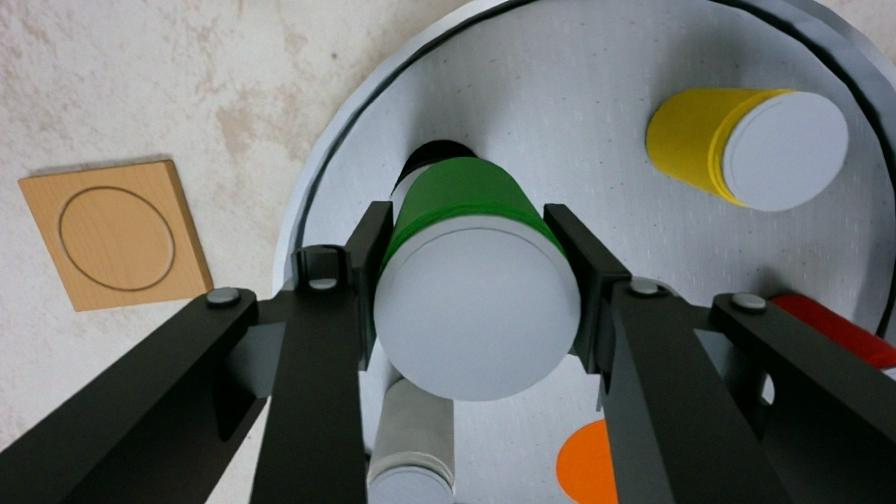

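>>> {"fn": "wait", "kwargs": {"seconds": 0, "cameras": []}}

Scene clock: 59.10 s.
left_arm: end_effector_position=(+0.5525, -0.0155, +0.2200) position_measured=151 object_status=2 end_effector_quat_wxyz=(+0.000, +1.000, +0.000, +0.000) | right_arm: end_effector_position=(+0.4618, -0.3911, +0.3316) position_measured=3 object_status=3 end_effector_quat_wxyz=(+0.724, +0.144, -0.663, -0.124)
Joint positions: left_arm=[-1.003 0.453 1.403 0 1.285 0.605] | right_arm=[0.276 0.568 1.726 0.374 2.466 -1.677]
Joint velocities: within noise
Joint torques (N m): left_arm=[-3.43 -89.28 -39.98 4.17 -0.28 -0.17] | right_arm=[-0.99 -83.32 -28.42 2.93 2.52 -0.16]
External joint torques (N m): left_arm=[3.27 4.17 -0.08 -0.03 0.24 0.17] | right_arm=[1.05 -4.57 -2.28 0.63 0.14 0.18]
Flange force (N): left_arm=[7.7 3.1 1.4] | right_arm=[5.1 5.1 1.3]
Hand target: left_arm +0.5525, -0.0155, +0.2200; +0.000, +1.000, +0.000, +0.000 | right_arm +0.4618, -0.3911, +0.3316; +0.724, +0.144, -0.663, -0.124
Tool commands: left_gripper/position=-1.0 left_gripper/force_limit=-0.05 left_gripper/speed=-1.0 right_gripper/position=+1.0 right_gripper/force_limit=+1.0 right_gripper/speed=+1.0
Off the commanded pose: left_arm 0.000 m, 0 deg | right_arm 0.000 m, 0 deg.
No camera images: "cameras" was empty.

>>> {"fn": "wait", "kwargs": {"seconds": 2.83, "cameras": []}}

>>> {"fn": "execute_actions", "kwargs": {"actions": [[[0,0,0.0006,0,0,0,-1,-0.05,-1,0,0,0,0,0,0,1,1,1],[-0.0001,-0.0001,0.0022,0,0,0,-1,-0.05,-1,0,0,0,0,0,0,1,1,1],[-0.0004,-0.0004,0.0048,0,0,0,-1,-0.05,-1,0,0,0,0,0,0,1,1,1],[-0.0009,-0.0009,0.0083,0,0,0,-1,-0.05,-1,0,0,0,0,0,0,1,1,1],[-0.0018,-0.0018,0.0127,0,0,0,-1,-0.05,-1,0,0,0,0,0,0,1,1,1],[-0.003,-0.0029,0.0179,0,0,0,-1,-0.05,-1,0,0,0,0,0,0,1,1,1],[-0.0045,-0.0044,0.0237,0,0,0,-1,-0.05,-1,0,0,0,0,0,0,1,1,1],[-0.0065,-0.0062,0.0301,0,0,0,-1,-0.05,-1,0,0,0,0,0,0,1,1,1],[-0.0089,-0.0084,0.0371,0,0,0,-1,-0.05,-1,0,0,0,0,0,0,1,1,1],[-0.0117,-0.0109,0.0445,0,0,0,-1,-0.05,-1,0,0,0,0,0,0,1,1,1],[-0.0149,-0.0137,0.0523,0,0,0,-1,-0.05,-1,0,0,0,0,0,0,1,1,1],[-0.0185,-0.0166,0.0604,0,0,0,-1,-0.05,-1,0,0,0,0,0,0,1,1,1],[-0.0225,-0.0197,0.0688,0,0,0,-1,-0.05,-1,0,0,0,0,0,0,1,1,1],[-0.0267,-0.0228,0.0773,0,0,0,-1,-0.05,-1,0,0,0,0,0,0,1,1,1],[-0.031,-0.0259,0.0859,0,0,0,-1,-0.05,-1,0,0,0,0,0,0,1,1,1]],[[-0.0045,-0.003,0.0086,0,0,0,-1,-0.05,-1,0,0,0,0,0,0,1,1,1],[-0.009,-0.006,0.0171,0,0,0,-1,-0.05,-1,0,0,0,0,0,0,1,1,1],[-0.0136,-0.0088,0.0254,0,0,0,-1,-0.05,-1,0,0,0,0,0,0,1,1,1],[-0.0183,-0.0115,0.0335,0,0,0,-1,-0.05,-1,0,0,0,0,0,0,1,1,1],[-0.023,-0.0141,0.0413,0,0,0,-1,-0.05,-1,0,0,0,0,0,0,1,1,1],[-0.0278,-0.0165,0.0488,0,0,0,-1,-0.05,-1,0,0,0,0,0,0,1,1,1],[-0.0327,-0.0189,0.0557,0,0,0,-1,-0.05,-1,0,0,0,0,0,0,1,1,1],[-0.0376,-0.0212,0.0622,0,0,0,-1,-0.05,-1,0,0,0,0,0,0,1,1,1],[-0.0426,-0.0233,0.068,0,0,0,-1,-0.05,-1,0,0,0,0,0,0,1,1,1],[-0.0476,-0.0253,0.0731,0,0,0,-1,-0.05,-1,0,0,0,0,0,0,1,1,1],[-0.0526,-0.0272,0.0775,0,0,0,-1,-0.05,-1,0,0,0,0,0,0,1,1,1],[-0.0577,-0.029,0.081,0,0,0,-1,-0.05,-1,0,0,0,0,0,0,1,1,1],[-0.0629,-0.0306,0.0837,0,0,0,-1,-0.05,-1,0,0,0,0,0,0,1,1,1],[-0.068,-0.0321,0.0853,0,0,0,-1,-0.05,-1,0,0,0,0,0,0,1,1,1],[-0.0733,-0.0335,0.0859,0,0,0,-1,-0.05,-1,0,0,0,0,0,0,1,1,1]],[[-0.0053,-0.0013,0.0003,0,0,0,-1,-0.05,-1,0,0,0,0,0,0,1,1,1],[-0.0105,-0.0024,0.0009,0,0,0,-1,-0.05,-1,0,0,0,0,0,0,1,1,1],[-0.0158,-0.0035,0.0021,0,0,0,-1,-0.05,-1,0,0,0,0,0,0,1,1,1],[-0.0211,-0.0044,0.0035,0,0,0,-1,-0.05,-1,0,0,0,0,0,0,1,1,1],[-0.0265,-0.0052,0.005,0,0,0,-1,-0.05,-1,0,0,0,0,0,0,1,1,1],[-0.0319,-0.0058,0.0066,0,0,0,-1,-0.05,-1,0,0,0,0,0,0,1,1,1],[-0.0372,-0.0063,0.0084,0,0,0,-1,-0.05,-1,0,0,0,0,0,0,1,1,1],[-0.0426,-0.0067,0.0101,0,0,0,-1,-0.05,-1,0,0,0,0,0,0,1,1,1],[-0.048,-0.007,0.0116,0,0,0,-1,-0.05,-1,0,0,0,0,0,0,1,1,1],[-0.0534,-0.0071,0.0129,0,0,0,-1,-0.05,-1,0,0,0,0,0,0,1,1,1],[-0.0588,-0.0071,0.0141,0,0,0,-1,-0.05,-1,0,0,0,0,0,0,1,1,1],[-0.0642,-0.007,0.0147,0,0,0,-1,-0.05,-1,0,0,0,0,0,0,1,1,1],[-0.0696,-0.0068,0.015,0,0,0,-1,-0.05,-1,0,0,0,0,0,0,1,1,1],[-0.075,-0.0064,0.015,0,0,0,-1,-0.05,-1,0,0,0,0,0,0,1,1,1],[-0.0804,-0.0059,0.015,0,0,0,-1,-0.05,-1,0,0,0,0,0,0,1,1,1]],[[-0.0054,0.0006,0,0,0,0,0.5,-0.05,0,0,0,0,0,0,0,1,1,1],[-0.0107,0.0014,0,0,0,0,0.5,-0.05,0,0,0,0,0,0,0,1,1,1],[-0.016,0.0023,0,0,0,0,0.5,-0.05,0,0,0,0,0,0,0,1,1,1],[-0.0213,0.0033,0,0,0,0,0.5,-0.05,0,0,0,0,0,0,0,1,1,1],[-0.0266,0.0044,0,0,0,0,0.5,-0.05,0,0,0,0,0,0,0,1,1,1],[-0.0319,0.0057,0,0,0,0,0.5,-0.05,0,0,0,0,0,0,0,1,1,1],[-0.0371,0.0071,0,0,0,0,0.5,-0.05,0,0,0,0,0,0,0,1,1,1],[-0.0423,0.0086,0,0,0,0,0.5,-0.05,0,0,0,0,0,0,0,1,1,1],[-0.0474,0.0102,0,0,0,0,0.5,-0.05,0,0,0,0,0,0,0,1,1,1],[-0.0525,0.0119,-0.0006,0,0,0,0.5,-0.05,0,0,0,0,0,0,0,1,1,1],[-0.0576,0.0138,-0.0023,0,0,0,0.5,-0.05,0,0,0,0,0,0,0,1,1,1],[-0.0626,0.0158,-0.0051,0,0,0,0.5,-0.05,0,0,0,0,0,0,0,1,1,1],[-0.0676,0.0179,-0.0088,0,0,0,0.5,-0.05,0,0,0,0,0,0,0,1,1,1],[-0.0725,0.0201,-0.0135,0,0,0,0.5,-0.05,0,0,0,0,0,0,0,1,1,1],[-0.0774,0.0225,-0.0189,0,0,0,0.5,-0.05,0,0,0,0,0,0,0,1,1,1]],[[-0.0048,0.0025,-0.0062,0,0,0,0.5,-0.05,0,0,0,0,0,0,0,1,1,1],[-0.0096,0.005,-0.013,0,0,0,0.5,-0.05,0,0,0,0,0,0,0,1,1,1],[-0.0142,0.0077,-0.0204,0,0,0,0.5,-0.05,0,0,0,0,0,0,0,1,1,1],[-0.0189,0.0105,-0.0282,0,0,0,0.5,-0.05,0,0,0,0,0,0,0,1,1,1],[-0.0234,0.0134,-0.0365,0,0,0,0.5,-0.05,0,0,0,0,0,0,0,1,1,1],[-0.0279,0.0164,-0.0451,0,0,0,0.5,-0.05,0,0,0,0,0,0,0,1,1,1],[-0.0323,0.0195,-0.0539,0,0,0,0.5,-0.05,0,0,0,0,0,0,0,1,1,1],[-0.0367,0.0228,-0.0629,0,0,0,0.5,-0.05,0,0,0,0,0,0,0,1,1,1],[-0.0409,0.0261,-0.072,0,0,0,0.5,-0.05,0,0,0,0,0,0,0,1,1,1],[-0.0451,0.0295,-0.081,0,0,0,0.5,-0.05,0,0,0,0,0,0,0,1,1,1],[-0.0492,0.033,-0.09,0,0,0,0.5,-0.05,0,0,0,0,0,0,0,1,1,1],[-0.0532,0.0366,-0.0988,0,0,0,0.5,-0.05,0,0,0,0,0,0,0,1,1,1],[-0.0571,0.0404,-0.1074,0,0,0,0.5,-0.05,0,0,0,0,0,0,0,1,1,1],[-0.0609,0.0442,-0.1157,0,0,0,0.5,-0.05,0,0,0,0,0,0,0,1,1,1],[-0.0647,0.048,-0.1236,0,0,0,0.5,-0.05,0,0,0,0,0,0,0,1,1,1]],[[-0.0037,0.0039,-0.0074,0,0,0,0.5,-0.05,0,0,0,0,0,0,0,1,1,1],[-0.0073,0.0077,-0.0142,0,0,0,0.5,-0.05,0,0,0,0,0,0,0,1,1,1],[-0.0107,0.0114,-0.0204,0,0,0,0.5,-0.05,0,0,0,0,0,0,0,1,1,1],[-0.0139,0.0148,-0.0258,0,0,0,0.5,-0.05,0,0,0,0,0,0,0,1,1,1],[-0.0168,0.0179,-0.0304,0,0,0,0.5,-0.05,0,0,0,0,0,0,0,1,1,1],[-0.0193,0.0206,-0.0342,0,0,0,0.5,-0.05,0,0,0,0,0,0,0,1,1,1],[-0.0216,0.023,-0.0369,0,0,0,0.5,-0.05,0,0,0,0,0,0,0,1,1,1],[-0.0234,0.0249,-0.0387,0,0,0,0.5,-0.05,0,0,0,0,0,0,0,1,1,1],[-0.0249,0.0265,-0.0393,0,0,0,0.5,-0.05,0,0,0,0,0,0,0,1,1,1],[-0.026,0.0277,-0.0393,0,0,0,0.5,-0.05,0,0,0,0,0,0,0,1,1,1],[-0.0268,0.0286,-0.0393,0,0,0,0.5,-0.05,0,0,0,0,0,0,0,1,1,1],[-0.0273,0.0291,-0.0393,0,0,0,0.5,-0.05,0,0,0,0,0,0,0,1,1,1],[-0.0276,0.0294,-0.0393,0,0,0,0.5,-0.05,0,0,0,0,0,0,0,1,1,1],[-0.0277,0.0295,-0.0393,0,0,0,0.5,-0.05,0,0,0,0,0,0,0,1,1,1],[-0.0277,0.0295,-0.0393,0,0,0,0.5,-0.05,0,0,0,0,0,0,0,1,1,1]]]}}

Scene clock: 63.20 s.
left_arm: end_effector_position=(+0.5526, -0.0155, +0.2200) position_measured=151 object_status=2 end_effector_quat_wxyz=(+0.000, +1.000, +0.000, +0.000) | right_arm: end_effector_position=(+0.4618, -0.3911, +0.3316) position_measured=3 object_status=3 end_effector_quat_wxyz=(+0.724, +0.144, -0.663, -0.124)
Joint positions: left_arm=[-1.003 0.453 1.403 0 1.285 0.605] | right_arm=[0.276 0.568 1.726 0.374 2.466 -1.677]
Joint velocities: within noise
Joint torques (N m): left_arm=[-3.85 -88.64 -40.24 4.23 -0.27 -0.16] | right_arm=[-0.91 -83.2 -28.58 2.92 2.52 -0.18]
External joint torques (N m): left_arm=[3.54 3.73 0.18 -0.09 0.22 0.16] | right_arm=[0.79 -3.88 -1.88 0.61 0.12 0.19]
Flange force (N): left_arm=[7.2 1.9 1.6] | right_arm=[4.4 4.4 1.2]
Hand target: left_arm +0.5525, -0.0155, +0.2200; +0.000, +1.000, +0.000, +0.000 | right_arm +0.4618, -0.3911, +0.3316; +0.724, +0.144, -0.663, -0.124
Tool commands: left_gripper/position=-1.0 left_gripper/force_limit=-0.05 left_gripper/speed=-1.0 right_gripper/position=+1.0 right_gripper/force_limit=+1.0 right_gripper/speed=+1.0
Off the commanded pose: left_arm 0.000 m, 0 deg | right_arm 0.000 m, 0 deg.
wait: 2.83 s; at rest from the start
No camera images: "cameras" was empty.

Scene clock: 66.40 s.
left_arm: end_effector_position=(+0.3398, -0.0362, +0.2170) position_measured=66 object_status=3 end_effector_quat_wxyz=(+0.000, +1.000, +0.000, +0.000) | right_arm: end_effector_position=(+0.4618, -0.3911, +0.3316) position_measured=3 object_status=3 end_effector_quat_wxyz=(+0.724, +0.144, -0.663, -0.124)
Joint positions: left_arm=[-1.264 0.319 1.602 0 1.22 0.344] | right_arm=[0.276 0.568 1.726 0.374 2.466 -1.677]
Joint velocities: within noise
Joint torques (N m): left_arm=[-3.44 -73.68 -38.21 4.08 -0.31 -0.15] | right_arm=[-1.05 -83.08 -28.42 2.94 2.55 -0.14]
External joint torques (N m): left_arm=[3.14 1.68 -1.24 0 0.29 0.15] | right_arm=[1.19 -4.42 -2.17 0.61 0.11 0.16]
External joint torques at the end of the 2nd action: left_arm=[3 4.36 -0.47 0.04 0.58 -0.01] | right_arm=[0.46 -4.46 -2.09 0.6 0.15 0.17]
External joint torques at the end of the 3rd action: left_arm=[5.47 -15.37 -13.06 0.27 -0.34 -0.02] | right_arm=[0.44 -4.25 -2.06 0.63 0.17 0.23]
External joint torques at the end of the 4th action: left_arm=[3 2.09 -0.12 -0.1 0.27 0.07] | right_arm=[1.13 -3.93 -2 0.6 0.14 0.18]
External joint torques at the end of the 5th action: left_arm=[2.27 4.71 -0.17 -0.02 0.23 0.19] | right_arm=[0.83 -4.24 -2.21 0.59 0.16 0.17]
Flange force (N): left_arm=[6.3 3.3 -1.0] | right_arm=[4.8 5.1 1.4]
Flange force at the end of the 2nd action (N): left_arm=[7.8 4.1 2.0] | right_arm=[5.3 4.1 1.3]
Flange force at the end of the 3rd action (N): left_arm=[9.6 0.9 -23.2] | right_arm=[5.1 4.3 1.1]
Flange force at the end of the 4th action (N): left_arm=[5.6 1.1 1.2] | right_arm=[4.3 4.9 1.1]
Flange force at the end of the 5th action (N): left_arm=[6.3 5.5 2.5] | right_arm=[4.9 4.7 0.9]
Hand target: left_arm +0.3398, -0.0362, +0.2170; +0.000, +1.000, +0.000, +0.000 | right_arm +0.4618, -0.3911, +0.3316; +0.724, +0.144, -0.663, -0.124
Off the commanded pose: left_arm 0.000 m, 0 deg | right_arm 0.000 m, 0 deg.
Step readings (end_effector_position of left_arm | right_arm; steps 1 to 15: 1st action; 16 to 30: 2nd action; 31 to 45: 3rd action; 46 to 60: 4th action; 61 to 75: 5th action; 76 to 90: 6th action):
0: (+0.5526, -0.0155, +0.2200) | (+0.4618, -0.3911, +0.3316)
1: (+0.5526, -0.0155, +0.2200) | (+0.4618, -0.3911, +0.3316)
2: (+0.5526, -0.0155, +0.2200) | (+0.4618, -0.3911, +0.3316)
4: (+0.5525, -0.0155, +0.2187) | (+0.4618, -0.3911, +0.3316)
8: (+0.5509, -0.0136, +0.2094) | (+0.4618, -0.3911, +0.3316)
15: (+0.5401, -0.0044, +0.1811) | (+0.4618, -0.3911, +0.3316)
16: (+0.5380, -0.0028, +0.1767) | (+0.4618, -0.3911, +0.3316)
17: (+0.5349, -0.0005, +0.1706) | (+0.4618, -0.3911, +0.3316)
19: (+0.5301, +0.0027, +0.1614) | (+0.4618, -0.3911, +0.3316)
23: (+0.5183, +0.0096, +0.1411) | (+0.4618, -0.3911, +0.3316)
30: (+0.4972, +0.0182, +0.1191) | (+0.4618, -0.3911, +0.3316)
31: (+0.4943, +0.0190, +0.1180) | (+0.4618, -0.3911, +0.3316)
32: (+0.4905, +0.0201, +0.1172) | (+0.4618, -0.3911, +0.3316)
34: (+0.4848, +0.0213, +0.1165) | (+0.4618, -0.3911, +0.3316)
38: (+0.4714, +0.0236, +0.1130) | (+0.4618, -0.3911, +0.3316)
45: (+0.4492, +0.0243, +0.1081) | (+0.4618, -0.3911, +0.3316)
46: (+0.4463, +0.0241, +0.1080) | (+0.4618, -0.3911, +0.3316)
47: (+0.4424, +0.0238, +0.1080) | (+0.4618, -0.3911, +0.3316)
49: (+0.4364, +0.0233, +0.1075) | (+0.4618, -0.3911, +0.3316)
53: (+0.4233, +0.0205, +0.1078) | (+0.4618, -0.3911, +0.3316)
60: (+0.4021, +0.0134, +0.1126) | (+0.4618, -0.3911, +0.3316)
61: (+0.3995, +0.0123, +0.1150) | (+0.4618, -0.3911, +0.3316)
62: (+0.3960, +0.0106, +0.1187) | (+0.4618, -0.3911, +0.3316)
64: (+0.3907, +0.0079, +0.1256) | (+0.4618, -0.3911, +0.3316)
68: (+0.3791, +0.0008, +0.1454) | (+0.4618, -0.3911, +0.3316)
75: (+0.3618, -0.0130, +0.1819) | (+0.4618, -0.3911, +0.3316)
76: (+0.3597, -0.0151, +0.1864) | (+0.4618, -0.3911, +0.3316)
77: (+0.3570, -0.0179, +0.1922) | (+0.4618, -0.3911, +0.3316)
79: (+0.3529, -0.0220, +0.2001) | (+0.4618, -0.3911, +0.3316)
83: (+0.3450, -0.0305, +0.2135) | (+0.4618, -0.3911, +0.3316)
90: (+0.3399, -0.0360, +0.2170) | (+0.4618, -0.3911, +0.3316)
camera_calibration:
cam_left_wrist: T_world_to_cam=[[0.0281541, -0.999594, 0.00437654, -0.0403611], [-0.941931, -0.0250638, 0.33487, 0.251313], [-0.334625, -0.0135504, -0.942254, 0.462167], [0, 0, 0, 1]] pos_world=[0.392508, -0.0277833, 0.351499]
cam_right_wrist: T_world_to_cam=[[-0.0322585, 0.926163, 0.375742, 0.267012], [0.254042, 0.371189, -0.89313, 0.325578], [-0.966655, 0.0666434, -0.247259, 0.698015], [0, 0, 0, 1]] pos_world=[0.600642, -0.414666, 0.363046]

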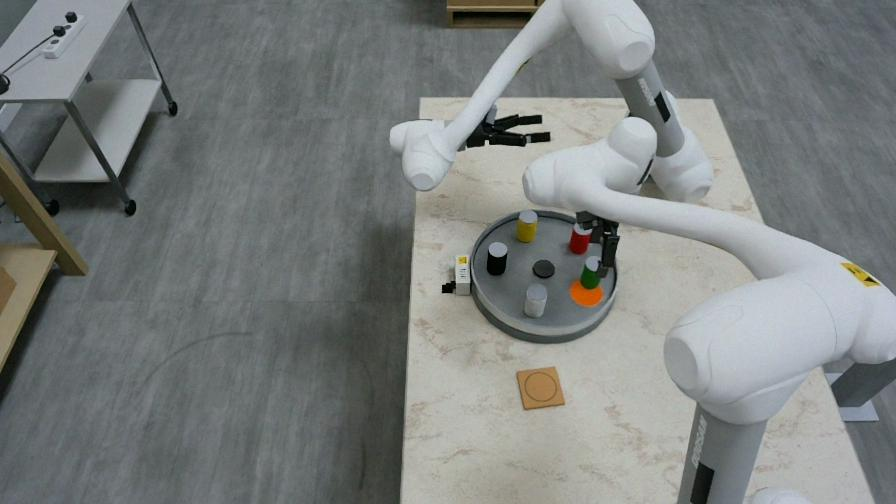

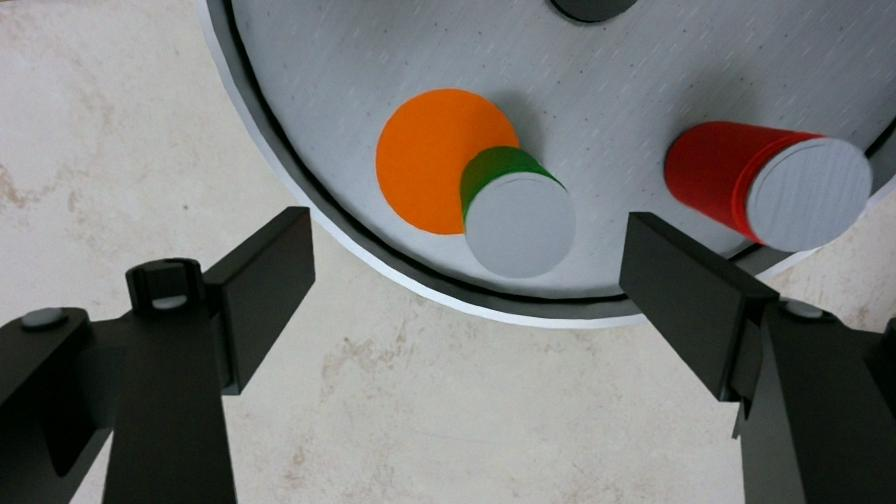

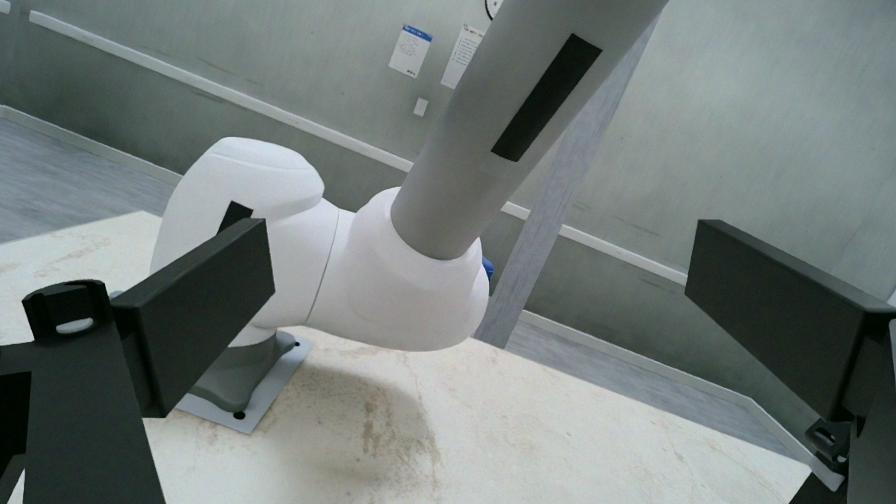

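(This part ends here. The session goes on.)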